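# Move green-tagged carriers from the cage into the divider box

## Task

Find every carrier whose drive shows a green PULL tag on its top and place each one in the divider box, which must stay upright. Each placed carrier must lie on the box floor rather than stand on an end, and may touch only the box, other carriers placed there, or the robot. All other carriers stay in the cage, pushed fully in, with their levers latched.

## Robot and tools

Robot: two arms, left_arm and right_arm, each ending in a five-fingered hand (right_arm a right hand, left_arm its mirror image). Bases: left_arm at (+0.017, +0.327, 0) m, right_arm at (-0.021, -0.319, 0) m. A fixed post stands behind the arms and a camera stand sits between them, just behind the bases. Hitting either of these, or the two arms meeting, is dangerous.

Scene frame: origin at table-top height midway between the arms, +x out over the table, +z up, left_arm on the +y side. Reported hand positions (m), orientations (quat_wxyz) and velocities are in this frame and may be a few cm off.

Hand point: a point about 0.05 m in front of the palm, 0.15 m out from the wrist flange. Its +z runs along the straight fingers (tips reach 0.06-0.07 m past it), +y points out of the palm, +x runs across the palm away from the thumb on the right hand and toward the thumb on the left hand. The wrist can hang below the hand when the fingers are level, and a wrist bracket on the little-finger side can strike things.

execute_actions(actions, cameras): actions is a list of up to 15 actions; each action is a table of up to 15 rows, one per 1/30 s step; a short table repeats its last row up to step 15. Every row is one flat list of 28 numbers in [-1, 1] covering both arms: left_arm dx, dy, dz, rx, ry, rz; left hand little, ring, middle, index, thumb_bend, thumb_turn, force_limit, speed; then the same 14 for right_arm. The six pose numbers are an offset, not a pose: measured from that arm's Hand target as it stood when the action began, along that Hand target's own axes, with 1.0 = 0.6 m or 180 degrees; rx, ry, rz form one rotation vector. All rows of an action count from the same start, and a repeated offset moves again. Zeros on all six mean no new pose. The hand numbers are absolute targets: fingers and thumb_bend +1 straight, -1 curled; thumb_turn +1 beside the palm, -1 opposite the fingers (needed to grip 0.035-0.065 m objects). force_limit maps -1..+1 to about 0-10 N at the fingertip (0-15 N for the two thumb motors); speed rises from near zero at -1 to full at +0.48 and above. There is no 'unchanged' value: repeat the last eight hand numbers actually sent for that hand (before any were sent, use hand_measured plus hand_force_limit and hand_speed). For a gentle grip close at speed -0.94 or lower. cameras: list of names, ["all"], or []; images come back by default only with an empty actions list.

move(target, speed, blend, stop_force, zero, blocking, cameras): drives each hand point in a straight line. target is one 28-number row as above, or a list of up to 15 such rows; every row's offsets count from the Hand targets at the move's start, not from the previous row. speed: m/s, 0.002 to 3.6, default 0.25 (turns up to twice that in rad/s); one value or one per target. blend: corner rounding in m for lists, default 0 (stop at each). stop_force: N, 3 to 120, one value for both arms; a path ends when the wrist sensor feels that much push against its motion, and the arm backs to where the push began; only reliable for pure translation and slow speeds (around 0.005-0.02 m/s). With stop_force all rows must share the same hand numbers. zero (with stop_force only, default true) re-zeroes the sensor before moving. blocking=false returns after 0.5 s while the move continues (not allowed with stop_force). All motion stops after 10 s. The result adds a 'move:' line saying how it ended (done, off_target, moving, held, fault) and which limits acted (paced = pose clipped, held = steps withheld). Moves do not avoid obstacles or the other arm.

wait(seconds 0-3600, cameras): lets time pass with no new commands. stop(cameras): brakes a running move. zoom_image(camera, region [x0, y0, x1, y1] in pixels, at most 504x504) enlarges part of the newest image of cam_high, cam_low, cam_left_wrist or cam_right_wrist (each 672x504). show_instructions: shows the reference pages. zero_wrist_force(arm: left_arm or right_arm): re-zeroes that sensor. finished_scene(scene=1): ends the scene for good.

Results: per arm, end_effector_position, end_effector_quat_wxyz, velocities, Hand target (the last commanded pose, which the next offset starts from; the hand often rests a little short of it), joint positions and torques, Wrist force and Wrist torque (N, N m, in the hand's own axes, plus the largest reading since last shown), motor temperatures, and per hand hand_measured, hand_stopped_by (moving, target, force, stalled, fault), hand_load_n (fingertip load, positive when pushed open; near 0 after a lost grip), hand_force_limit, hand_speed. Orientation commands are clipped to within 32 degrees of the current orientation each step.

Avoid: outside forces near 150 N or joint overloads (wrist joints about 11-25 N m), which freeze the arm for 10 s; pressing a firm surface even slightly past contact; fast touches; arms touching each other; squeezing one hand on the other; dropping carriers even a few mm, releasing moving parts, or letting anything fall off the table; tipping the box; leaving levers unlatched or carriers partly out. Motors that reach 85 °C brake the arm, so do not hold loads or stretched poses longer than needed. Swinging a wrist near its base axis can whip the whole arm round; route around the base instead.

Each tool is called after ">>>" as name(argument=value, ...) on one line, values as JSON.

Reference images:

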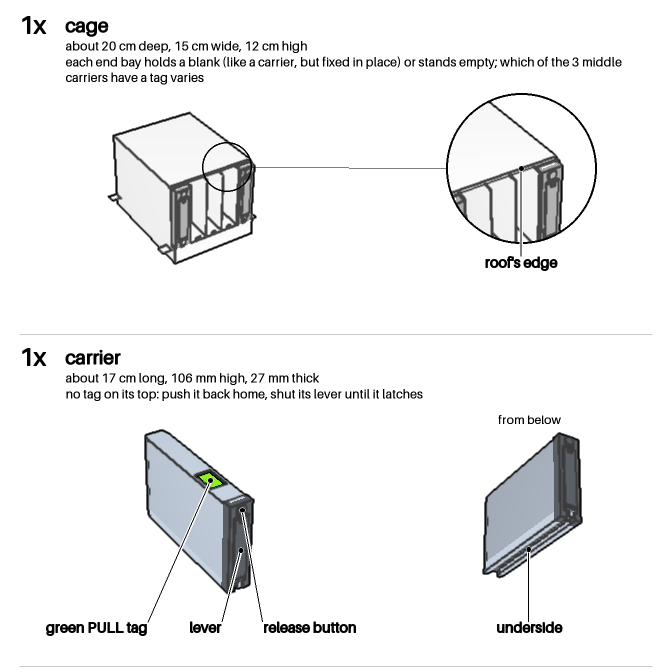

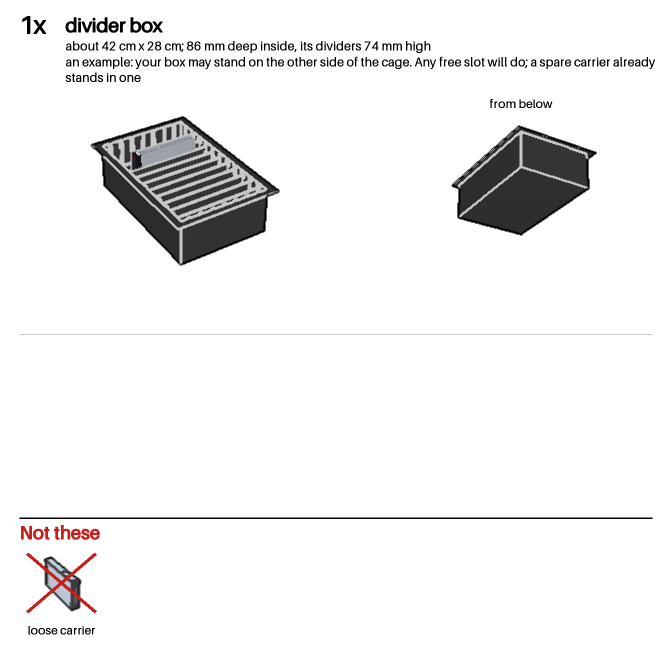

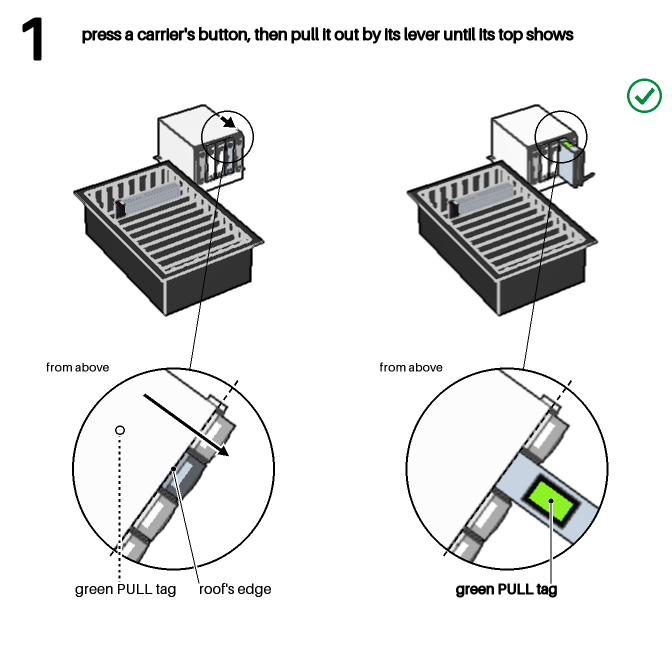

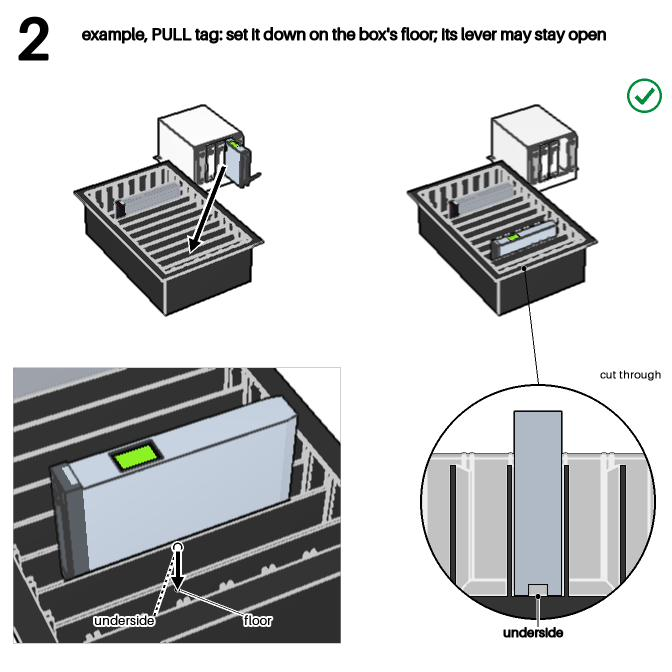

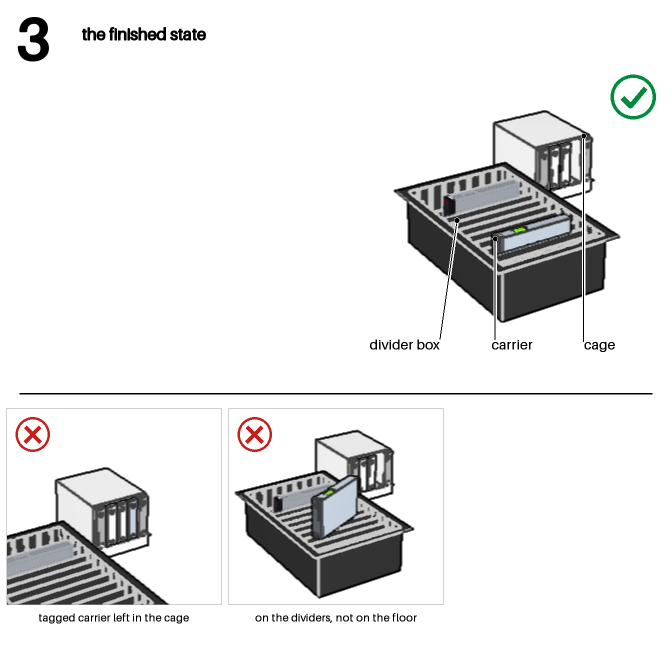

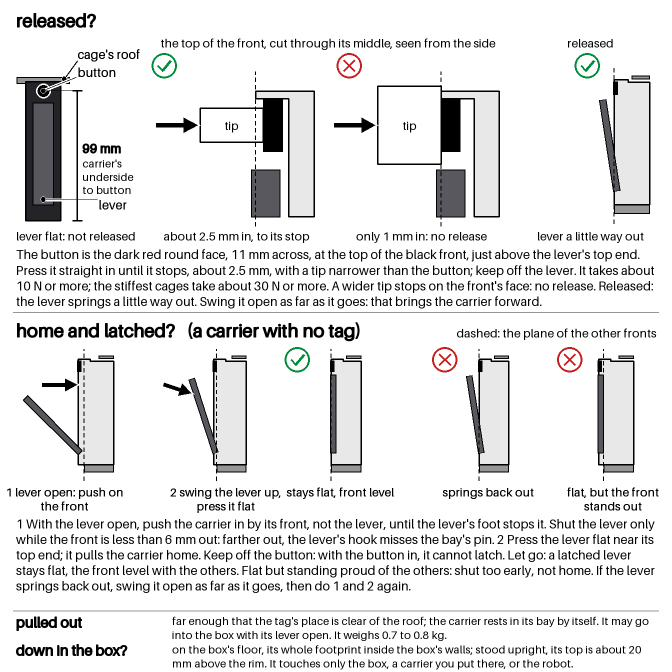

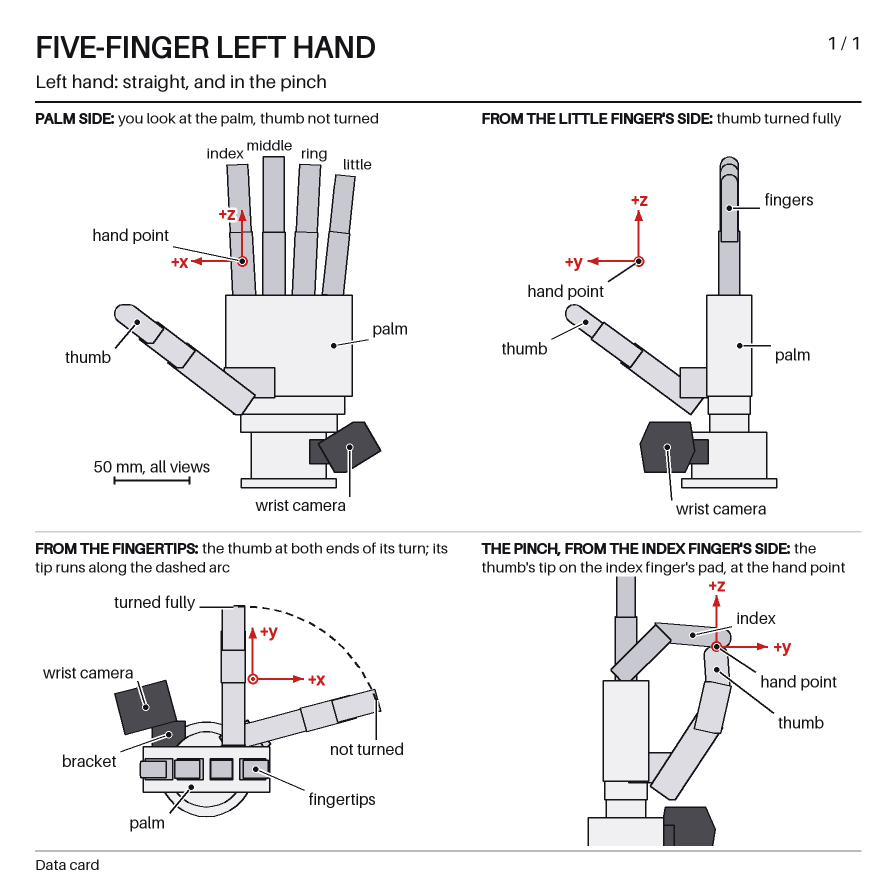

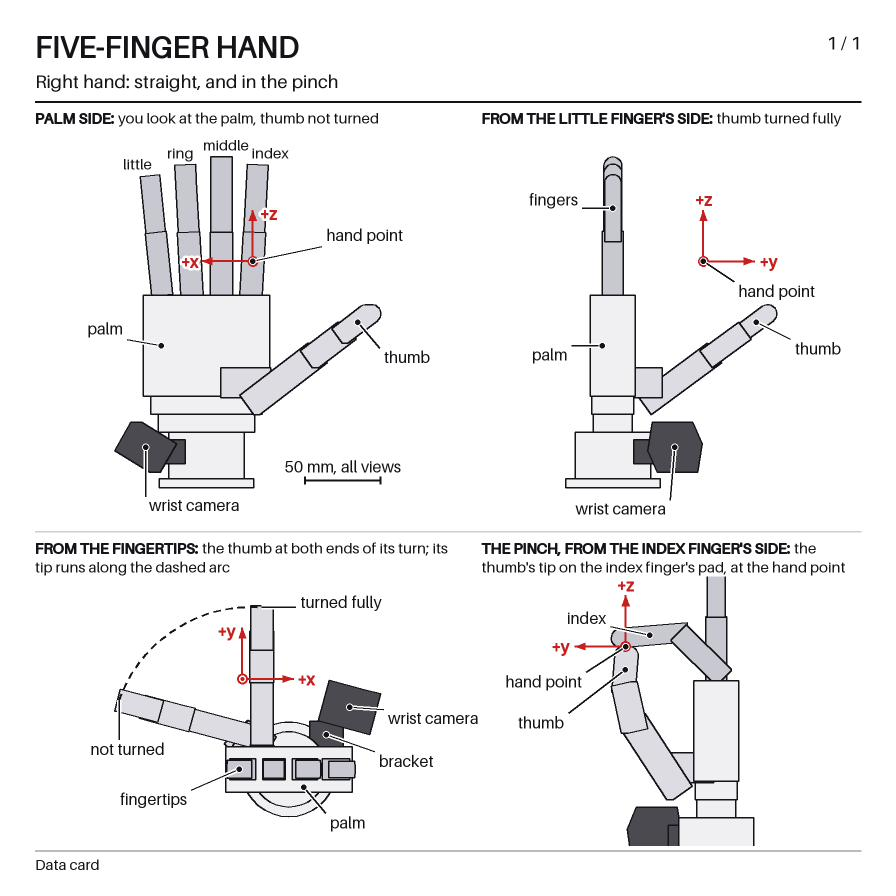

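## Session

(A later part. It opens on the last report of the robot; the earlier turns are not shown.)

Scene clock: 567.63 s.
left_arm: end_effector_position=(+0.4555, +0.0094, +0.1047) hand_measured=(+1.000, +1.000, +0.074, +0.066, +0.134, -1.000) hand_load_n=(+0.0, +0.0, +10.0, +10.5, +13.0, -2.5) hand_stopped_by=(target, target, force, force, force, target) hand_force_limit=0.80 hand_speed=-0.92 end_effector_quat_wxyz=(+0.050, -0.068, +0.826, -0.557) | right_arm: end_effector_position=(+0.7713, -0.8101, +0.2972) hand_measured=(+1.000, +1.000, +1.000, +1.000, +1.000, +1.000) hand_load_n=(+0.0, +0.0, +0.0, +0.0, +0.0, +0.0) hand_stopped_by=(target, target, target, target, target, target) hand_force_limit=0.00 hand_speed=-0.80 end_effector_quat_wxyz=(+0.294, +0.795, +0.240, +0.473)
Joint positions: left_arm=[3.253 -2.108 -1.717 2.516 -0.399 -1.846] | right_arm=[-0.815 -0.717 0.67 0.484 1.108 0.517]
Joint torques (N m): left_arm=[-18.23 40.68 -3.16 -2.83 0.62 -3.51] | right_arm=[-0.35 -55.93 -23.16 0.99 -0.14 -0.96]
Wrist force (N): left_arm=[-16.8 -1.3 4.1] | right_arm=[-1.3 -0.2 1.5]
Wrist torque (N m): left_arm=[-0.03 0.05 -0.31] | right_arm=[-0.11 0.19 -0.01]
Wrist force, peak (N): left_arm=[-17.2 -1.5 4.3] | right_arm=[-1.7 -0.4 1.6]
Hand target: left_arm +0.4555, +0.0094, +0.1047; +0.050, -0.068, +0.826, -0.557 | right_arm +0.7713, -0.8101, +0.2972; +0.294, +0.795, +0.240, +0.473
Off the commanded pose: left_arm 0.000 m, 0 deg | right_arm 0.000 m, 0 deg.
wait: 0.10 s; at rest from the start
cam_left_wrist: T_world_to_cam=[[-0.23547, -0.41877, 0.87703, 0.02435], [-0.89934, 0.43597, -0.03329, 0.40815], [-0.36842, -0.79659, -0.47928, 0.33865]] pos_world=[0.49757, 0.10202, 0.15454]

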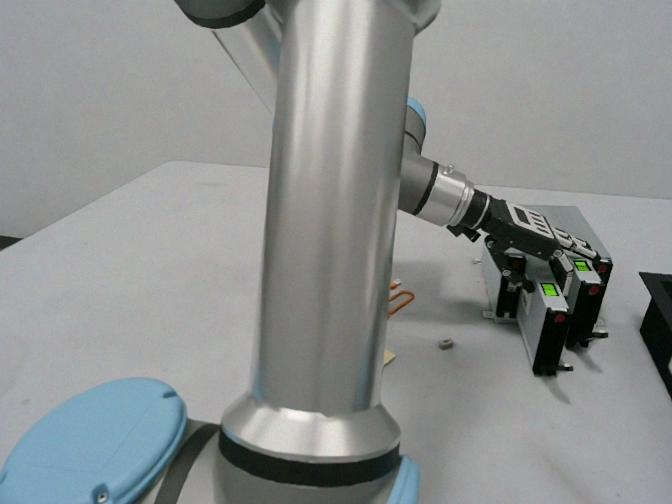

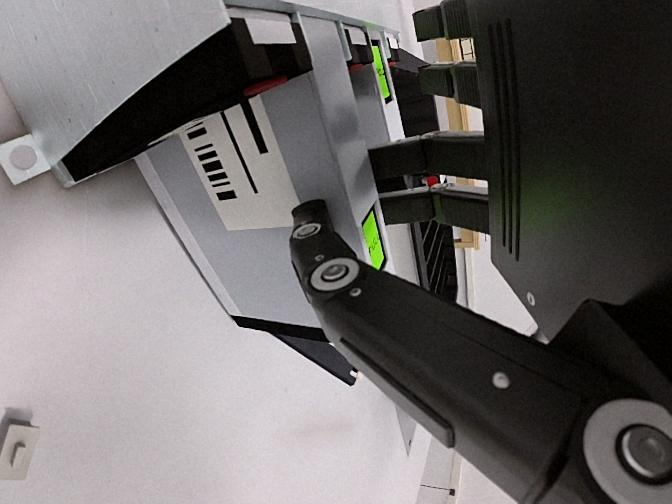

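>>> move(target=[[0,0,0,0,0,0,1,1,0.28,0.28,0.5,-1,0.3,-0.6, 0,0,0,0,0,0,1,1,1,1,1,1,0,-0.8],[-0.0317,0,0,0,0,0,1,1,0.28,0.28,0.5,-1,0.3,-0.6, 0,0,0,0,0,0,1,1,1,1,1,1,0,-0.8],[-0.0317,0,0,0,0,0,1,1,-0.06,-0.06,-0.06,-1,0.4,-0.93, 0,0,0,0,0,0,1,1,1,1,1,1,0,-0.8]], speed=0.06)

>>> move(target=[0,0,0,0,0,0,1,1,-0.06,-0.06,-0.2,-1,1.0,-0.95, 0,0,0,0,0,0,1,1,1,1,1,1,0,-0.8], cameras=["cam_left_wrist","cam_low"])

Scene clock: 590.37 s.
left_arm: end_effector_position=(+0.4742, +0.0126, +0.1048) hand_measured=(+1.000, +1.000, +0.078, +0.078, +0.158, -1.000) hand_load_n=(+0.0, +0.0, +8.0, +7.0, +10.5, +0.5) hand_stopped_by=(target, target, force, force, force, target) hand_force_limit=0.40 hand_speed=-0.93 end_effector_quat_wxyz=(+0.050, -0.068, +0.826, -0.557) | right_arm: end_effector_position=(+0.7713, -0.8101, +0.2972) hand_measured=(+1.000, +1.000, +1.000, +1.000, +1.000, +1.000) hand_load_n=(+0.0, +0.0, +0.0, +0.0, +0.0, +0.0) hand_stopped_by=(target, target, target, target, target, target) hand_force_limit=0.00 hand_speed=-0.80 end_effector_quat_wxyz=(+0.294, +0.795, +0.240, +0.473)
Joint positions: left_arm=[3.257 -2.144 -1.658 2.482 -0.398 -1.835] | right_arm=[-0.815 -0.717 0.67 0.484 1.108 0.517]
Joint torques (N m): left_arm=[13.26 39.41 20.25 -4.67 -0.04 2.54] | right_arm=[0.32 -56.22 -22.74 0.93 -0.17 -1]
Wrist force (N): left_arm=[-0.8 0.5 6.9] | right_arm=[-1.5 -0.2 1.6]
Wrist torque (N m): left_arm=[0.12 0.08 -0.42] | right_arm=[-0.12 0.22 -0.02]
Wrist force, peak (N): left_arm=[-17.1 -1.5 4.1] | right_arm=[-1.9 -0.2 1.5]
Hand target: left_arm +0.4742, +0.0126, +0.1049; +0.050, -0.068, +0.826, -0.557 | right_arm +0.7713, -0.8101, +0.2972; +0.294, +0.795, +0.240, +0.473
Off the commanded pose: left_arm 0.000 m, 0 deg | right_arm 0.000 m, 0 deg.
move: done

Scene clock: 590.97 s.
left_arm: end_effector_position=(+0.4742, +0.0126, +0.1048) hand_measured=(+1.000, +1.000, +0.078, +0.078, +0.132, -1.000) hand_load_n=(+0.0, +0.0, +8.0, +7.5, +14.5, +0.5) hand_stopped_by=(target, target, force, force, force, target) hand_force_limit=1.00 hand_speed=-0.95 end_effector_quat_wxyz=(+0.050, -0.068, +0.826, -0.557) | right_arm: end_effector_position=(+0.7713, -0.8101, +0.2972) hand_measured=(+1.000, +1.000, +1.000, +1.000, +1.000, +1.000) hand_load_n=(+0.0, +0.0, +0.0, +0.0, +0.0, +0.0) hand_stopped_by=(target, target, target, target, target, target) hand_force_limit=0.00 hand_speed=-0.80 end_effector_quat_wxyz=(+0.294, +0.795, +0.240, +0.473)
Joint positions: left_arm=[3.257 -2.144 -1.658 2.482 -0.398 -1.835] | right_arm=[-0.815 -0.717 0.67 0.484 1.108 0.517]
Joint torques (N m): left_arm=[13 41.78 20.74 -4.73 0.58 2.57] | right_arm=[0 -56.56 -22.68 1.02 -0.27 -0.99]
Wrist force (N): left_arm=[-0.8 1.8 4.8] | right_arm=[-1.7 -0.5 1.6]
Wrist torque (N m): left_arm=[0.26 0.06 -0.45] | right_arm=[-0.16 0.26 -0.04]
Wrist force, peak (N): left_arm=[-1.0 0.9 6.8] | right_arm=[-1.6 -0.4 1.8]
Hand target: left_arm +0.4742, +0.0126, +0.1049; +0.050, -0.068, +0.826, -0.557 | right_arm +0.7713, -0.8101, +0.2972; +0.294, +0.795, +0.240, +0.473
Off the commanded pose: left_arm 0.000 m, 0 deg | right_arm 0.000 m, 0 deg.
move: done
cam_left_wrist: T_world_to_cam=[[-0.23547, -0.41877, 0.87703, 0.03001], [-0.89934, 0.43597, -0.03329, 0.42358], [-0.36842, -0.79659, -0.47928, 0.34814]] pos_world=[0.51627, 0.10522, 0.15464]
Images, in order (width x height): cam_low 672x504, cam_left_wrist 672x504.

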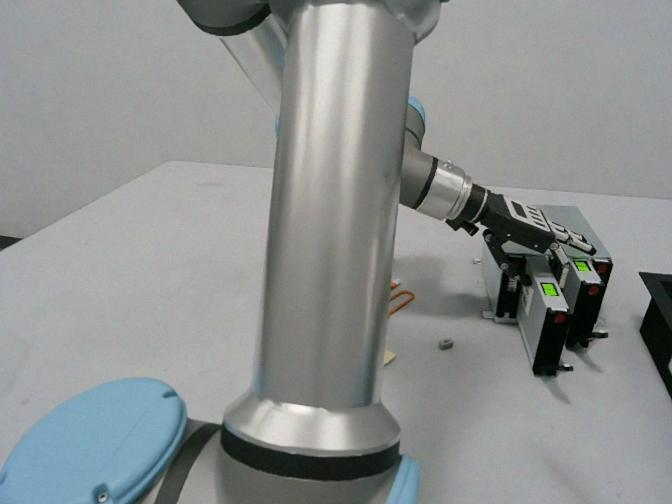

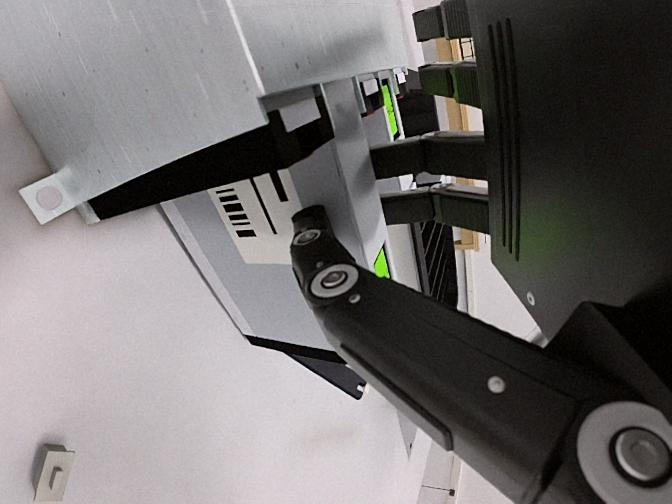

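>>> move(target=[0,-0.0004,0.0001,0,0,0,1,1,-0.06,-0.06,-0.2,-1,1.0,-0.95, 0,0,0,0,0,0,1,1,1,1,1,1,0,-0.8], speed=0.01)

Scene clock: 593.20 s.
left_arm: end_effector_position=(+0.4742, +0.0124, +0.1051) hand_measured=(+1.000, +1.000, +0.078, +0.078, +0.132, -1.000) hand_load_n=(+0.0, +0.0, +8.0, +7.0, +15.0, +1.0) hand_stopped_by=(target, target, force, force, force, target) hand_force_limit=1.00 hand_speed=-0.95 end_effector_quat_wxyz=(+0.050, -0.068, +0.826, -0.557) | right_arm: end_effector_position=(+0.7713, -0.8101, +0.2972) hand_measured=(+1.000, +1.000, +1.000, +1.000, +1.000, +1.000) hand_load_n=(+0.0, +0.0, +0.0, +0.0, +0.0, +0.0) hand_stopped_by=(target, target, target, target, target, target) hand_force_limit=0.00 hand_speed=-0.80 end_effector_quat_wxyz=(+0.294, +0.795, +0.240, +0.473)
Joint positions: left_arm=[3.257 -2.144 -1.657 2.482 -0.398 -1.836] | right_arm=[-0.815 -0.717 0.67 0.484 1.108 0.517]
Joint torques (N m): left_arm=[-10.67 48.08 24.57 -0.75 1.13 -2.5] | right_arm=[0.41 -56.69 -22.58 0.89 -0.31 -0.99]
Wrist force (N): left_arm=[3.3 8.4 7.5] | right_arm=[-1.4 -0.2 1.3]
Wrist torque (N m): left_arm=[0.34 0.02 -0.41] | right_arm=[-0.11 0.21 -0.02]
Wrist force, peak (N): left_arm=[3.3 8.4 7.5] | right_arm=[-1.5 -0.3 1.7]
Hand target: left_arm +0.4743, +0.0124, +0.1051; +0.050, -0.068, +0.826, -0.557 | right_arm +0.7713, -0.8101, +0.2972; +0.294, +0.795, +0.240, +0.473
Off the commanded pose: left_arm 0.000 m, 0 deg | right_arm 0.000 m, 0 deg.
move: done

>>> move(target=[0.0067,-0.0003,0.0002,0,0,0,1,1,-0.06,-0.06,-0.2,-1,1.0,-0.95, 0,0,0,0,0,0,1,1,1,1,1,1,0,-0.8], speed=0.008, stop_force=14, cameras=["cam_left_wrist"])

>>> zoom_image(camera="cam_left_wrist", region=[150, 60, 450, 360])

Scene clock: 596.37 s.
left_arm: end_effector_position=(+0.4723, +0.0120, +0.1051) hand_measured=(+1.000, +1.000, +0.078, +0.078, +0.132, -1.000) hand_load_n=(+0.0, +0.0, +8.0, +7.0, +15.0, -2.0) hand_stopped_by=(target, target, force, force, force, target) hand_force_limit=1.00 hand_speed=-0.95 end_effector_quat_wxyz=(+0.050, -0.068, +0.826, -0.557) | right_arm: end_effector_position=(+0.7713, -0.8101, +0.2972) hand_measured=(+1.000, +1.000, +1.000, +1.000, +1.000, +1.000) hand_load_n=(+0.5, +0.0, +0.0, +0.0, +0.0, +0.0) hand_stopped_by=(target, target, target, target, target, target) hand_force_limit=0.00 hand_speed=-0.80 end_effector_quat_wxyz=(+0.294, +0.795, +0.240, +0.473)
Joint positions: left_arm=[3.256 -2.14 -1.663 2.486 -0.398 -1.837] | right_arm=[-0.815 -0.717 0.67 0.484 1.108 0.517]
Joint torques (N m): left_arm=[8.73 31.08 21.78 -5.49 4 2.42] | right_arm=[0.8 -56.38 -22.46 0.92 -0.29 -1]
Wrist force (N): left_arm=[-2.7 4.4 3.0] | right_arm=[-1.9 -0.3 1.5]
Wrist torque (N m): left_arm=[0.23 -0.07 -0.35] | right_arm=[-0.12 0.30 -0.05]
Wrist force, peak (N): left_arm=[3.2 10.3 7.7] | right_arm=[-1.9 -0.3 1.5]
Hand target: left_arm +0.4723, +0.0120, +0.1051; +0.050, -0.068, +0.826, -0.557 (not the last commanded pose) | right_arm +0.7713, -0.8101, +0.2972; +0.294, +0.795, +0.240, +0.473
Off the commanded pose: left_arm 0.002 m, 0 deg | right_arm 0.000 m, 0 deg.
move: contact (left_arm)
cam_left_wrist: T_world_to_cam=[[-0.23555, -0.41874, 0.87703, 0.02908], [-0.89932, 0.43601, -0.03336, 0.42214], [-0.36842, -0.79659, -0.47928, 0.3471]] pos_world=[0.51437, 0.10462, 0.15494]

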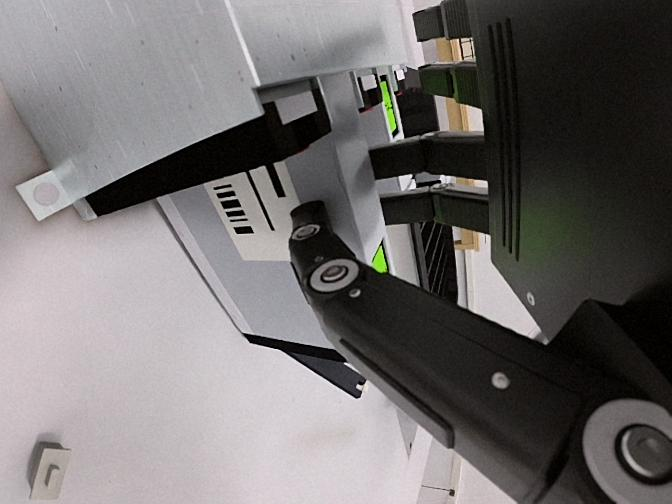

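Scaled by 1.680 from the camera's image (finer frame: 960x720).

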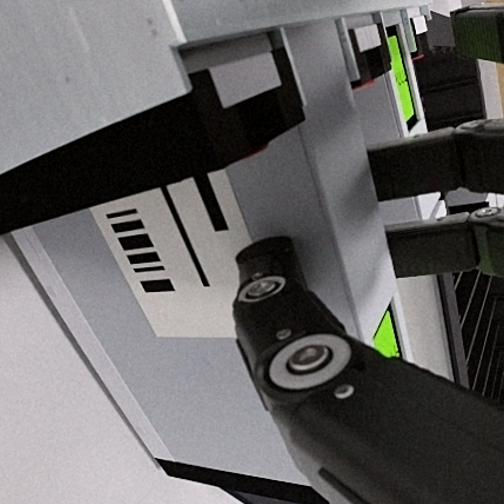

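>>> wait(seconds=0.1, cameras=["cam_low","cam_high"])

>>> zoom_image(camera="cam_low", region=[500, 270, 600, 390])

>>> zoom_image(camera="cam_high", region=[320, 190, 400, 270])

Scene clock: 599.00 s.
left_arm: end_effector_position=(+0.4723, +0.0120, +0.1051) hand_measured=(+1.000, +1.000, +0.078, +0.078, +0.132, -1.000) hand_load_n=(-0.5, +0.0, +8.0, +7.0, +15.0, -2.0) hand_stopped_by=(target, target, force, force, force, target) hand_force_limit=1.00 hand_speed=-0.95 end_effector_quat_wxyz=(+0.050, -0.068, +0.826, -0.557) | right_arm: end_effector_position=(+0.7713, -0.8101, +0.2972) hand_measured=(+1.000, +1.000, +1.000, +1.000, +1.000, +1.000) hand_load_n=(+0.0, +0.0, +0.0, +0.0, +0.0, +0.0) hand_stopped_by=(target, target, target, target, target, target) hand_force_limit=0.00 hand_speed=-0.80 end_effector_quat_wxyz=(+0.294, +0.795, +0.240, +0.473)
Joint positions: left_arm=[3.256 -2.14 -1.663 2.486 -0.398 -1.837] | right_arm=[-0.815 -0.717 0.67 0.484 1.108 0.517]
Joint torques (N m): left_arm=[10.63 31.67 21.15 -4.22 4.17 2.41] | right_arm=[1.27 -57.02 -22.75 0.92 -0.28 -0.85]
Wrist force (N): left_arm=[-2.7 4.6 3.3] | right_arm=[-1.3 -0.3 1.5]
Wrist torque (N m): left_arm=[0.23 -0.06 -0.36] | right_arm=[-0.12 0.19 -0.01]
Wrist force, peak (N): left_arm=[-3.1 4.7 3.2] | right_arm=[-1.8 -0.4 1.6]
Hand target: left_arm +0.4723, +0.0120, +0.1051; +0.050, -0.068, +0.826, -0.557 (not the last commanded pose) | right_arm +0.7713, -0.8101, +0.2972; +0.294, +0.795, +0.240, +0.473
Off the commanded pose: left_arm 0.002 m, 0 deg | right_arm 0.000 m, 0 deg.
wait: 0.10 s; at rest from the start
Images, in order (width x height): cam_high 672x504, cam_low 672x504.

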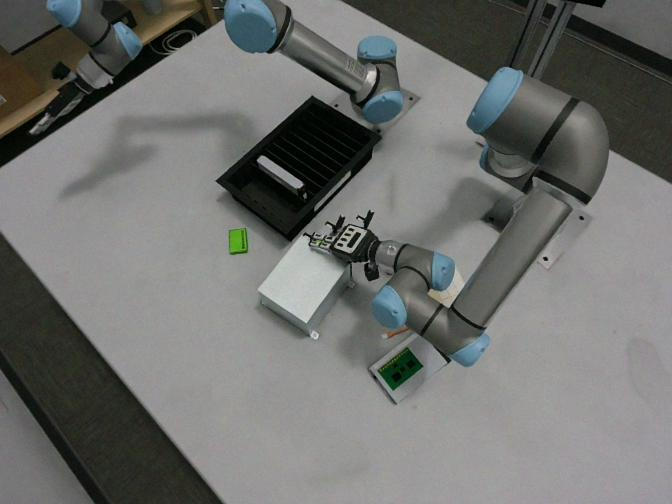

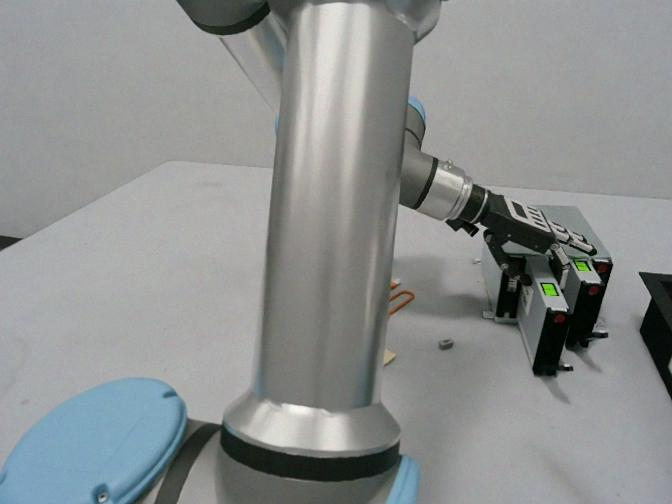

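Scaled by 4.200 from the camera's image (finer frame: 960x720).

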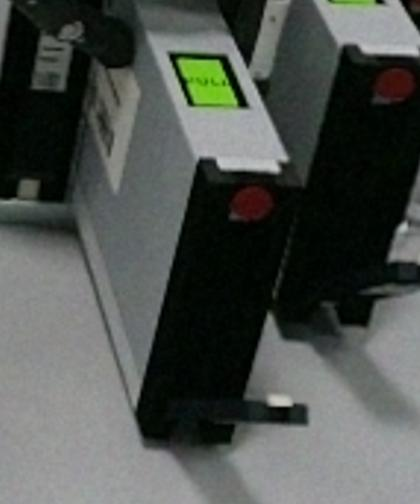

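Scaled by 6.300 from the camera's image (finer frame: 960x720).

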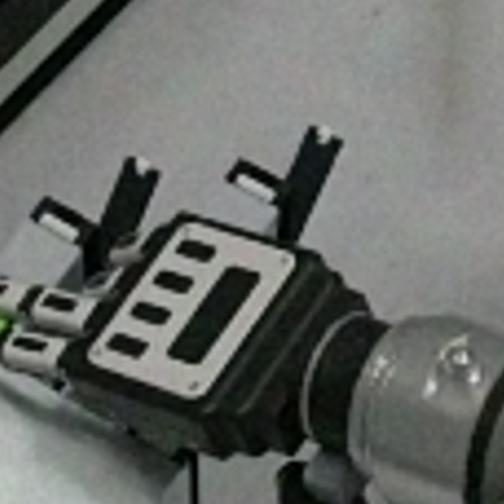

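>>> move(target=[0,-0.0003,-0.0001,0,0,0,1,1,-0.06,-0.06,-0.2,-1,1.0,-0.95, 0,0,0,0,0,0,1,1,1,1,1,1,0,-0.8], speed=0.01)

Scene clock: 608.47 s.
left_arm: end_effector_position=(+0.4723, +0.0120, +0.1053) hand_measured=(+1.000, +1.000, +0.078, +0.078, +0.132, -1.000) hand_load_n=(+0.0, +0.0, +8.0, +7.0, +15.5, -2.0) hand_stopped_by=(target, target, force, force, force, target) hand_force_limit=1.00 hand_speed=-0.95 end_effector_quat_wxyz=(+0.050, -0.068, +0.826, -0.557) | right_arm: end_effector_position=(+0.7713, -0.8101, +0.2972) hand_measured=(+1.000, +1.000, +1.000, +1.000, +1.000, +1.000) hand_load_n=(+0.0, +0.0, -0.5, +0.0, +0.0, +0.0) hand_stopped_by=(target, target, target, target, target, target) hand_force_limit=0.00 hand_speed=-0.80 end_effector_quat_wxyz=(+0.294, +0.795, +0.240, +0.473)
Joint positions: left_arm=[3.256 -2.14 -1.663 2.486 -0.398 -1.837] | right_arm=[-0.815 -0.717 0.67 0.484 1.108 0.517]
Joint torques (N m): left_arm=[6.6 48.2 22.31 -6.06 3.7 -0.18] | right_arm=[1.05 -56.81 -22.54 0.85 -0.41 -0.99]
Wrist force (N): left_arm=[-2.5 10.4 6.9] | right_arm=[-1.4 -0.2 1.4]
Wrist torque (N m): left_arm=[0.37 0.10 -0.48] | right_arm=[-0.10 0.22 -0.02]
Wrist force, peak (N): left_arm=[-2.5 10.4 6.9] | right_arm=[-1.8 -0.4 1.7]
Hand target: left_arm +0.4723, +0.0120, +0.1053; +0.050, -0.068, +0.826, -0.557 | right_arm +0.7713, -0.8101, +0.2972; +0.294, +0.795, +0.240, +0.473
Off the commanded pose: left_arm 0.000 m, 0 deg | right_arm 0.000 m, 0 deg.
move: done

>>> move(target=[0.0067,-0.0001,0.0001,0,0,0,1,1,-0.06,-0.06,-0.2,-1,1.0,-0.95, 0,0,0,0,0,0,1,1,1,1,1,1,0,-0.8], speed=0.008, stop_force=10, cameras=["cam_low"])

>>> zoom_image(camera="cam_low", region=[500, 270, 600, 390])

Scene clock: 610.93 s.
left_arm: end_effector_position=(+0.4717, +0.0119, +0.1054) hand_measured=(+1.000, +1.000, +0.078, +0.078, +0.132, -1.000) hand_load_n=(+0.0, +0.0, +8.0, +7.0, +15.0, -2.5) hand_stopped_by=(target, target, force, force, force, target) hand_force_limit=1.00 hand_speed=-0.95 end_effector_quat_wxyz=(+0.050, -0.068, +0.826, -0.557) | right_arm: end_effector_position=(+0.7713, -0.8101, +0.2972) hand_measured=(+1.000, +1.000, +1.000, +1.000, +1.000, +1.000) hand_load_n=(+0.0, +0.0, +0.0, +0.0, +0.0, +0.0) hand_stopped_by=(target, target, target, target, target, target) hand_force_limit=0.00 hand_speed=-0.80 end_effector_quat_wxyz=(+0.294, +0.795, +0.240, +0.473)
Joint positions: left_arm=[3.256 -2.138 -1.665 2.487 -0.398 -1.838] | right_arm=[-0.815 -0.717 0.67 0.484 1.108 0.517]
Joint torques (N m): left_arm=[0.66 30.4 20.24 -5.82 1.49 2.24] | right_arm=[1.67 -57.24 -22.15 0.91 -0.43 -0.9]
Wrist force (N): left_arm=[-4.8 4.6 2.8] | right_arm=[-1.4 -0.5 1.4]
Wrist torque (N m): left_arm=[0.19 -0.04 -0.36] | right_arm=[-0.13 0.22 -0.02]
Wrist force, peak (N): left_arm=[-2.2 11.5 8.2] | right_arm=[-1.8 -0.2 1.6]
Hand target: left_arm +0.4717, +0.0119, +0.1054; +0.050, -0.068, +0.826, -0.557 (not the last commanded pose) | right_arm +0.7713, -0.8101, +0.2972; +0.294, +0.795, +0.240, +0.473
Off the commanded pose: left_arm 0.003 m, 0 deg | right_arm 0.000 m, 0 deg.
move: contact (left_arm)

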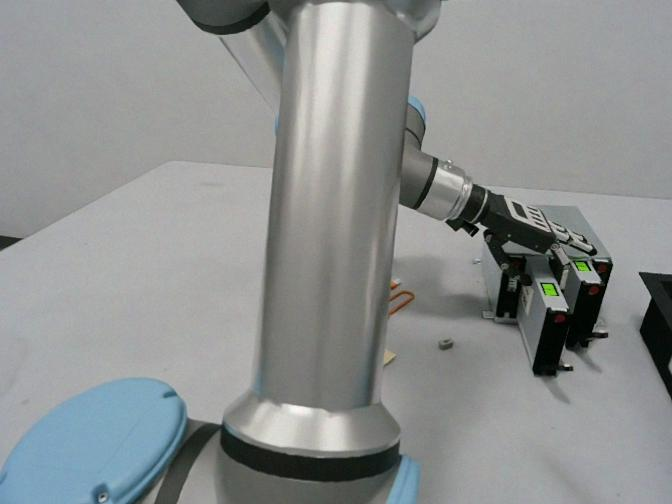

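Scaled by 4.200 from the camera's image (finer frame: 960x720).

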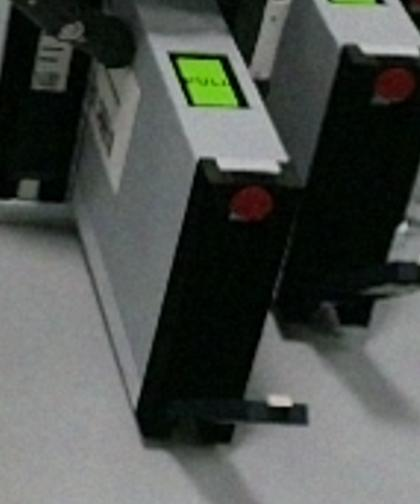

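>>> move(target=[[0,0,0,0,0,0,1,1,0.28,0.28,0.5,-1,0.3,-0.6, 0,0,0,0,0,0,1,1,1,1,1,1,0,-0.8],[0.0867,0.001,0.0004,0,0,0,1,1,0.28,0.28,0.5,-1,0.3,-0.6, 0,0,0,0,0,0,1,1,1,1,1,1,0,-0.8],[0.0867,0.001,0.0004,0,0,0,1,1,-0.06,-0.06,-0.06,-1,0.4,-0.93, 0,0,0,0,0,0,1,1,1,1,1,1,0,-0.8]], speed=0.06)

>>> move(target=[0.025,0,0,0,0,0,1,1,-0.06,-0.06,-0.06,-1,0.4,-0.93, 0,0,0,0,0,0,1,1,1,1,1,1,0,-0.8], speed=0.02, stop_force=12, cameras=["cam_low"])

>>> zoom_image(camera="cam_low", region=[500, 270, 600, 390])

Scene clock: 623.27 s.
left_arm: end_effector_position=(+0.4205, +0.0032, +0.1044) hand_measured=(+1.000, +1.000, +0.078, +0.078, +0.158, -1.000) hand_load_n=(+0.0, +0.0, +8.0, +7.0, +10.0, +0.5) hand_stopped_by=(target, target, force, force, force, target) hand_force_limit=0.40 hand_speed=-0.93 end_effector_quat_wxyz=(+0.050, -0.068, +0.826, -0.557) | right_arm: end_effector_position=(+0.7713, -0.8101, +0.2972) hand_measured=(+1.000, +1.000, +1.000, +1.000, +1.000, +1.000) hand_load_n=(+0.0, +0.0, +0.0, +0.0, +0.0, +0.0) hand_stopped_by=(target, target, target, target, target, target) hand_force_limit=0.00 hand_speed=-0.80 end_effector_quat_wxyz=(+0.294, +0.795, +0.240, +0.473)
Joint positions: left_arm=[3.242 -2.042 -1.822 2.579 -0.401 -1.871] | right_arm=[-0.815 -0.717 0.67 0.484 1.108 0.517]
Joint torques (N m): left_arm=[10.52 39 2.6 -5.06 0.15 -2.2] | right_arm=[2.06 -56.91 -22.79 0.9 -0.51 -0.88]
Wrist force (N): left_arm=[-3.4 -0.4 6.4] | right_arm=[-1.8 -0.3 1.5]
Wrist torque (N m): left_arm=[0.10 0.11 -0.30] | right_arm=[-0.12 0.27 -0.05]
Wrist force, peak (N): left_arm=[-4.1 -4.4 10.2] | right_arm=[-1.6 -0.4 1.9]
Hand target: left_arm +0.4205, +0.0032, +0.1044; +0.050, -0.068, +0.826, -0.557 | right_arm +0.7713, -0.8101, +0.2972; +0.294, +0.795, +0.240, +0.473
Off the commanded pose: left_arm 0.000 m, 0 deg | right_arm 0.000 m, 0 deg.
move: done

Scene clock: 624.87 s.
left_arm: end_effector_position=(+0.4057, +0.0006, +0.1043) hand_measured=(+1.000, +1.000, +0.078, +0.078, +0.158, -1.000) hand_load_n=(+0.0, +0.0, +8.5, +7.0, +9.5, -2.5) hand_stopped_by=(target, target, force, force, force, target) hand_force_limit=0.40 hand_speed=-0.93 end_effector_quat_wxyz=(+0.050, -0.068, +0.826, -0.557) | right_arm: end_effector_position=(+0.7713, -0.8101, +0.2972) hand_measured=(+1.000, +1.000, +1.000, +1.000, +1.000, +1.000) hand_load_n=(+0.0, +0.0, +0.0, +0.0, +0.0, +0.0) hand_stopped_by=(target, target, target, target, target, target) hand_force_limit=0.00 hand_speed=-0.80 end_effector_quat_wxyz=(+0.294, +0.795, +0.240, +0.473)
Joint positions: left_arm=[3.238 -2.014 -1.865 2.604 -0.403 -1.883] | right_arm=[-0.815 -0.717 0.67 0.484 1.108 0.517]
Joint torques (N m): left_arm=[-16.99 37.18 -2.44 -2.12 0.75 -3.25] | right_arm=[2.85 -57.65 -22.26 0.87 -0.46 -0.81]
Wrist force (N): left_arm=[-12.8 -0.5 3.5] | right_arm=[-1.8 -0.2 1.6]
Wrist torque (N m): left_arm=[0.11 0.04 -0.30] | right_arm=[-0.12 0.27 -0.04]
Wrist force, peak (N): left_arm=[-12.7 0.1 6.6] | right_arm=[-1.7 -0.4 1.8]
Hand target: left_arm +0.4057, +0.0006, +0.1043; +0.050, -0.068, +0.826, -0.557 | right_arm +0.7713, -0.8101, +0.2972; +0.294, +0.795, +0.240, +0.473
Off the commanded pose: left_arm 0.000 m, 0 deg | right_arm 0.000 m, 0 deg.
move: done

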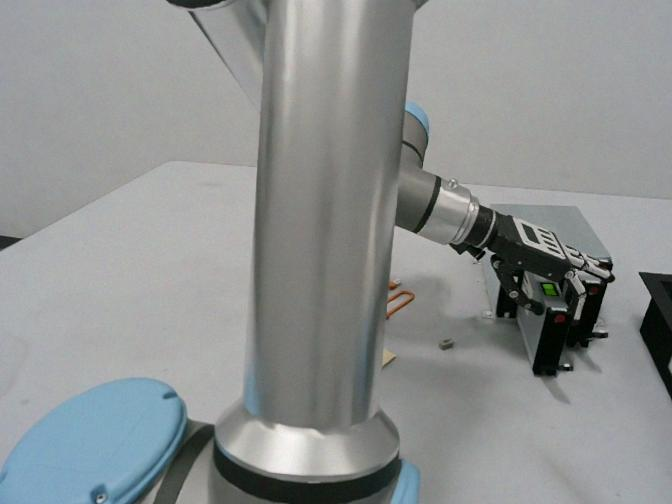

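Scaled by 4.200 from the camera's image (finer frame: 960x720).

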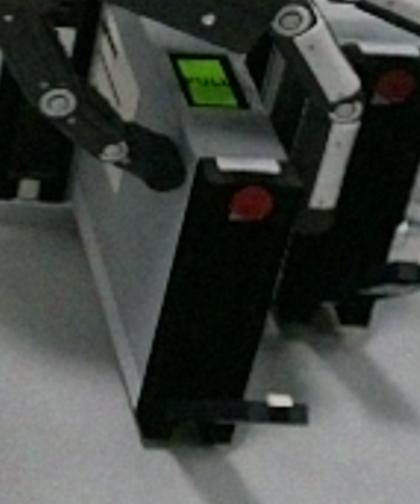

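>>> move(target=[[0,0,0,0,0,0,1,1,0.28,0.28,0.5,-1,0.3,-0.6, 0,0,0,0,0,0,1,1,1,1,1,1,0,-0.8],[-0.0955,0,0,0,0,0,1,1,0.28,0.28,0.5,-1,0.3,-0.6, 0,0,0,0,0,0,1,1,1,1,1,1,0,-0.8],[-0.0955,0,0,0,0,0,1,1,-0.06,-0.06,-0.06,-1,0.4,-0.93, 0,0,0,0,0,0,1,1,1,1,1,1,0,-0.8]], speed=0.06)

>>> move(target=[0,0,0,0,0,0,1,1,-0.06,-0.06,-0.2,-1,1.0,-0.95, 0,0,0,0,0,0,1,1,1,1,1,1,0,-0.8], cameras=["cam_left_wrist","cam_low"])

>>> zoom_image(camera="cam_low", region=[480, 200, 640, 380])

Scene clock: 636.73 s.
left_arm: end_effector_position=(+0.4622, +0.0103, +0.1047) hand_measured=(+1.000, +1.000, +0.078, +0.072, +0.160, -1.000) hand_load_n=(+0.0, +0.0, +7.5, +8.0, +10.5, +0.5) hand_stopped_by=(target, target, force, force, force, target) hand_force_limit=0.40 hand_speed=-0.93 end_effector_quat_wxyz=(+0.050, -0.068, +0.826, -0.557) | right_arm: end_effector_position=(+0.7713, -0.8101, +0.2972) hand_measured=(+1.000, +1.000, +1.000, +1.000, +1.000, +1.000) hand_load_n=(+0.0, +0.0, +0.0, +0.0, +0.0, +0.0) hand_stopped_by=(target, target, target, target, target, target) hand_force_limit=0.00 hand_speed=-0.80 end_effector_quat_wxyz=(+0.294, +0.795, +0.240, +0.473)
Joint positions: left_arm=[3.254 -2.121 -1.696 2.505 -0.398 -1.843] | right_arm=[-0.815 -0.717 0.67 0.484 1.108 0.517]
Joint torques (N m): left_arm=[13.37 37.5 20.38 -4.71 0.05 2.64] | right_arm=[3.54 -57.56 -22.27 0.79 -0.62 -0.88]
Wrist force (N): left_arm=[-0.8 0.4 7.1] | right_arm=[-1.7 -0.4 1.4]
Wrist torque (N m): left_arm=[0.09 0.09 -0.41] | right_arm=[-0.13 0.27 -0.05]
Wrist force, peak (N): left_arm=[-13.2 -0.5 3.7] | right_arm=[-1.8 -0.4 1.8]
Hand target: left_arm +0.4622, +0.0103, +0.1047; +0.050, -0.068, +0.826, -0.557 | right_arm +0.7713, -0.8101, +0.2972; +0.294, +0.795, +0.240, +0.473
Off the commanded pose: left_arm 0.000 m, 0 deg | right_arm 0.000 m, 0 deg.
move: done

Scene clock: 637.30 s.
left_arm: end_effector_position=(+0.4622, +0.0103, +0.1047) hand_measured=(+1.000, +1.000, +0.078, +0.072, +0.138, -1.000) hand_load_n=(+0.0, +0.0, +7.5, +8.0, +14.5, +0.5) hand_stopped_by=(target, target, force, force, force, target) hand_force_limit=1.00 hand_speed=-0.95 end_effector_quat_wxyz=(+0.050, -0.068, +0.826, -0.557) | right_arm: end_effector_position=(+0.7713, -0.8101, +0.2972) hand_measured=(+1.000, +1.000, +1.000, +1.000, +1.000, +1.000) hand_load_n=(+0.0, +0.0, +0.0, +0.0, +0.0, +0.0) hand_stopped_by=(target, target, target, target, target, target) hand_force_limit=0.00 hand_speed=-0.80 end_effector_quat_wxyz=(+0.294, +0.795, +0.240, +0.473)
Joint positions: left_arm=[3.254 -2.121 -1.696 2.505 -0.398 -1.843] | right_arm=[-0.815 -0.717 0.67 0.484 1.108 0.517]
Joint torques (N m): left_arm=[12.86 39.69 20.23 -4.69 0.55 2.61] | right_arm=[3.21 -57.39 -22.05 0.81 -0.56 -0.83]
Wrist force (N): left_arm=[-0.5 1.4 4.8] | right_arm=[-1.4 -0.5 1.5]
Wrist torque (N m): left_arm=[0.20 0.00 -0.41] | right_arm=[-0.15 0.22 -0.02]
Wrist force, peak (N): left_arm=[-0.9 1.1 7.1] | right_arm=[-1.7 -0.4 1.7]
Hand target: left_arm +0.4622, +0.0103, +0.1047; +0.050, -0.068, +0.826, -0.557 | right_arm +0.7713, -0.8101, +0.2972; +0.294, +0.795, +0.240, +0.473
Off the commanded pose: left_arm 0.000 m, 0 deg | right_arm 0.000 m, 0 deg.
move: done
cam_left_wrist: T_world_to_cam=[[-0.2357, -0.41879, 0.87696, 0.02641], [-0.89936, 0.43591, -0.03355, 0.41375], [-0.36823, -0.79661, -0.47939, 0.34172]] pos_world=[0.50417, 0.10292, 0.15454]
Images, in order (width x height): cam_low 672x504, cam_left_wrist 672x504.

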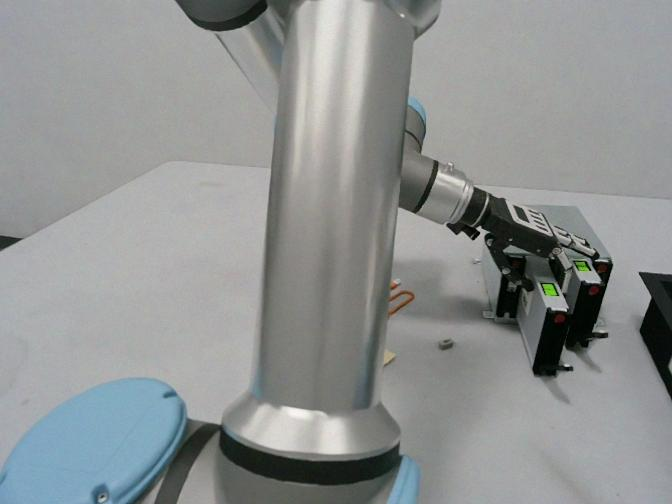

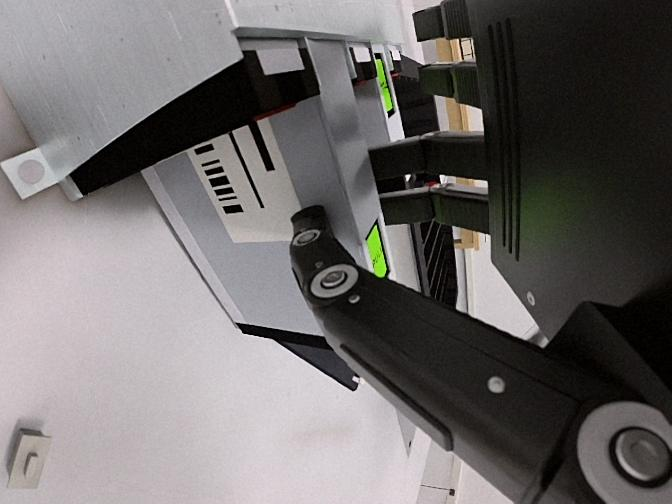

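Scaled by 2.800 from the camera's image (finer frame: 960x720).

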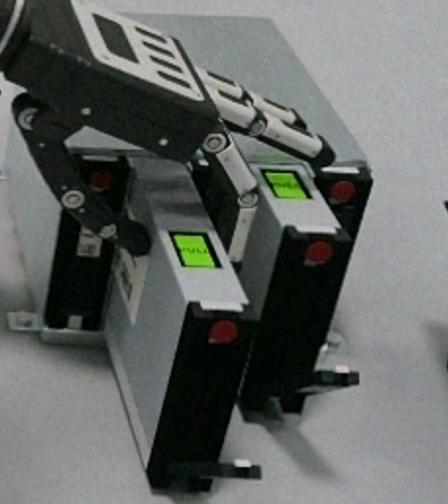

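>>> move(target=[0,-0.00045,0.0001,0,0,0,1,1,-0.06,-0.06,-0.2,-1,1.0,-0.95, 0,0,0,0,0,0,1,1,1,1,1,1,0,-0.8], speed=0.01)

Scene clock: 639.10 s.
left_arm: end_effector_position=(+0.4622, +0.0101, +0.1049) hand_measured=(+1.000, +1.000, +0.078, +0.072, +0.138, -1.000) hand_load_n=(+0.0, +0.0, +7.5, +8.0, +15.0, +1.0) hand_stopped_by=(target, target, force, force, force, target) hand_force_limit=1.00 hand_speed=-0.95 end_effector_quat_wxyz=(+0.050, -0.068, +0.826, -0.557) | right_arm: end_effector_position=(+0.7713, -0.8101, +0.2972) hand_measured=(+1.000, +1.000, +1.000, +1.000, +1.000, +1.000) hand_load_n=(+0.0, +0.0, +0.0, +0.0, +0.0, +0.0) hand_stopped_by=(target, target, target, target, target, target) hand_force_limit=0.00 hand_speed=-0.80 end_effector_quat_wxyz=(+0.294, +0.795, +0.240, +0.473)
Joint positions: left_arm=[3.253 -2.121 -1.695 2.505 -0.398 -1.844] | right_arm=[-0.815 -0.717 0.67 0.484 1.108 0.517]
Joint torques (N m): left_arm=[-10.43 46.76 24.68 -1.43 1.38 -2.52] | right_arm=[3.76 -57.49 -21.74 0.8 -0.65 -0.69]
Wrist force (N): left_arm=[3.0 9.5 7.9] | right_arm=[-1.3 -0.3 1.6]
Wrist torque (N m): left_arm=[0.34 0.09 -0.44] | right_arm=[-0.12 0.20 -0.01]
Wrist force, peak (N): left_arm=[3.0 9.5 7.9] | right_arm=[-1.7 -0.2 1.9]
Hand target: left_arm +0.4622, +0.0101, +0.1049; +0.050, -0.068, +0.826, -0.557 | right_arm +0.7713, -0.8101, +0.2972; +0.294, +0.795, +0.240, +0.473
Off the commanded pose: left_arm 0.000 m, 0 deg | right_arm 0.000 m, 0 deg.
move: done

>>> move(target=[[0.0007,-0.0003,0.0001,0,0,0,1,1,-0.06,-0.06,-0.2,-1,1.0,-0.95, 0,0,0,0,0,0,1,1,1,1,1,1,0,-0.8],[0.0167,-0.0004,0.0001,0,0,0,1,1,-0.06,-0.06,-0.2,-1,1.0,-0.95, 0,0,0,0,0,0,1,1,1,1,1,1,0,-0.8]], speed=0.01, stop_force=12, cameras=["cam_low"])

>>> zoom_image(camera="cam_low", region=[500, 270, 600, 390])

Scene clock: 642.57 s.
left_arm: end_effector_position=(+0.4616, +0.0099, +0.1051) hand_measured=(+1.000, +1.000, +0.078, +0.072, +0.138, -1.000) hand_load_n=(+0.0, +0.0, +7.0, +7.5, +15.5, +0.0) hand_stopped_by=(target, target, force, force, force, target) hand_force_limit=1.00 hand_speed=-0.95 end_effector_quat_wxyz=(+0.050, -0.068, +0.826, -0.557) | right_arm: end_effector_position=(+0.7713, -0.8101, +0.2972) hand_measured=(+1.000, +1.000, +1.000, +1.000, +1.000, +1.000) hand_load_n=(+0.0, +0.0, +0.0, +0.0, +0.0, +0.0) hand_stopped_by=(target, target, target, target, target, target) hand_force_limit=0.00 hand_speed=-0.80 end_effector_quat_wxyz=(+0.294, +0.795, +0.240, +0.473)
Joint positions: left_arm=[3.253 -2.119 -1.697 2.507 -0.399 -1.845] | right_arm=[-0.815 -0.717 0.67 0.484 1.108 0.517]
Joint torques (N m): left_arm=[10.43 30.07 22.75 -4.43 3.83 2.7] | right_arm=[3.21 -58.04 -21.93 0.76 -0.65 -0.78]
Wrist force (N): left_arm=[0.9 4.9 3.8] | right_arm=[-1.5 -0.2 1.6]
Wrist torque (N m): left_arm=[0.22 -0.03 -0.35] | right_arm=[-0.11 0.22 -0.02]
Wrist force, peak (N): left_arm=[-0.5 11.0 8.5] | right_arm=[-1.8 -0.4 1.6]
Hand target: left_arm +0.4616, +0.0099, +0.1051; +0.050, -0.068, +0.826, -0.557 (not the last commanded pose) | right_arm +0.7713, -0.8101, +0.2972; +0.294, +0.795, +0.240, +0.473
Off the commanded pose: left_arm 0.009 m, 0 deg | right_arm 0.000 m, 0 deg.
move: contact (left_arm); path passed 1 of 2 targets

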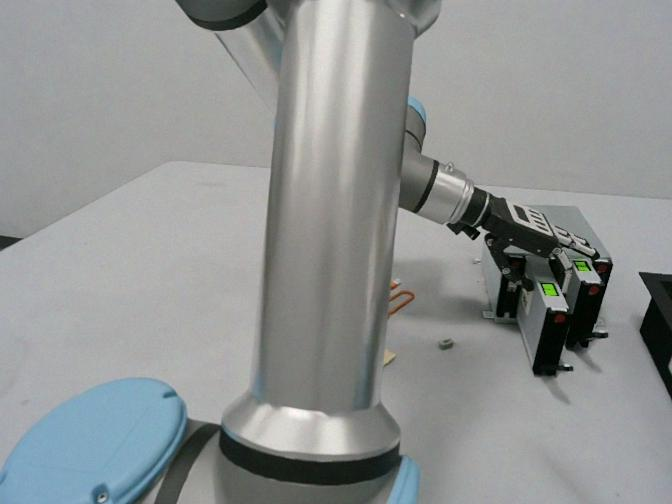

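Scaled by 4.200 from the camera's image (finer frame: 960x720).

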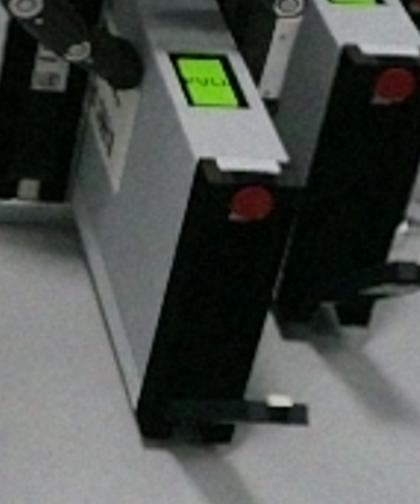

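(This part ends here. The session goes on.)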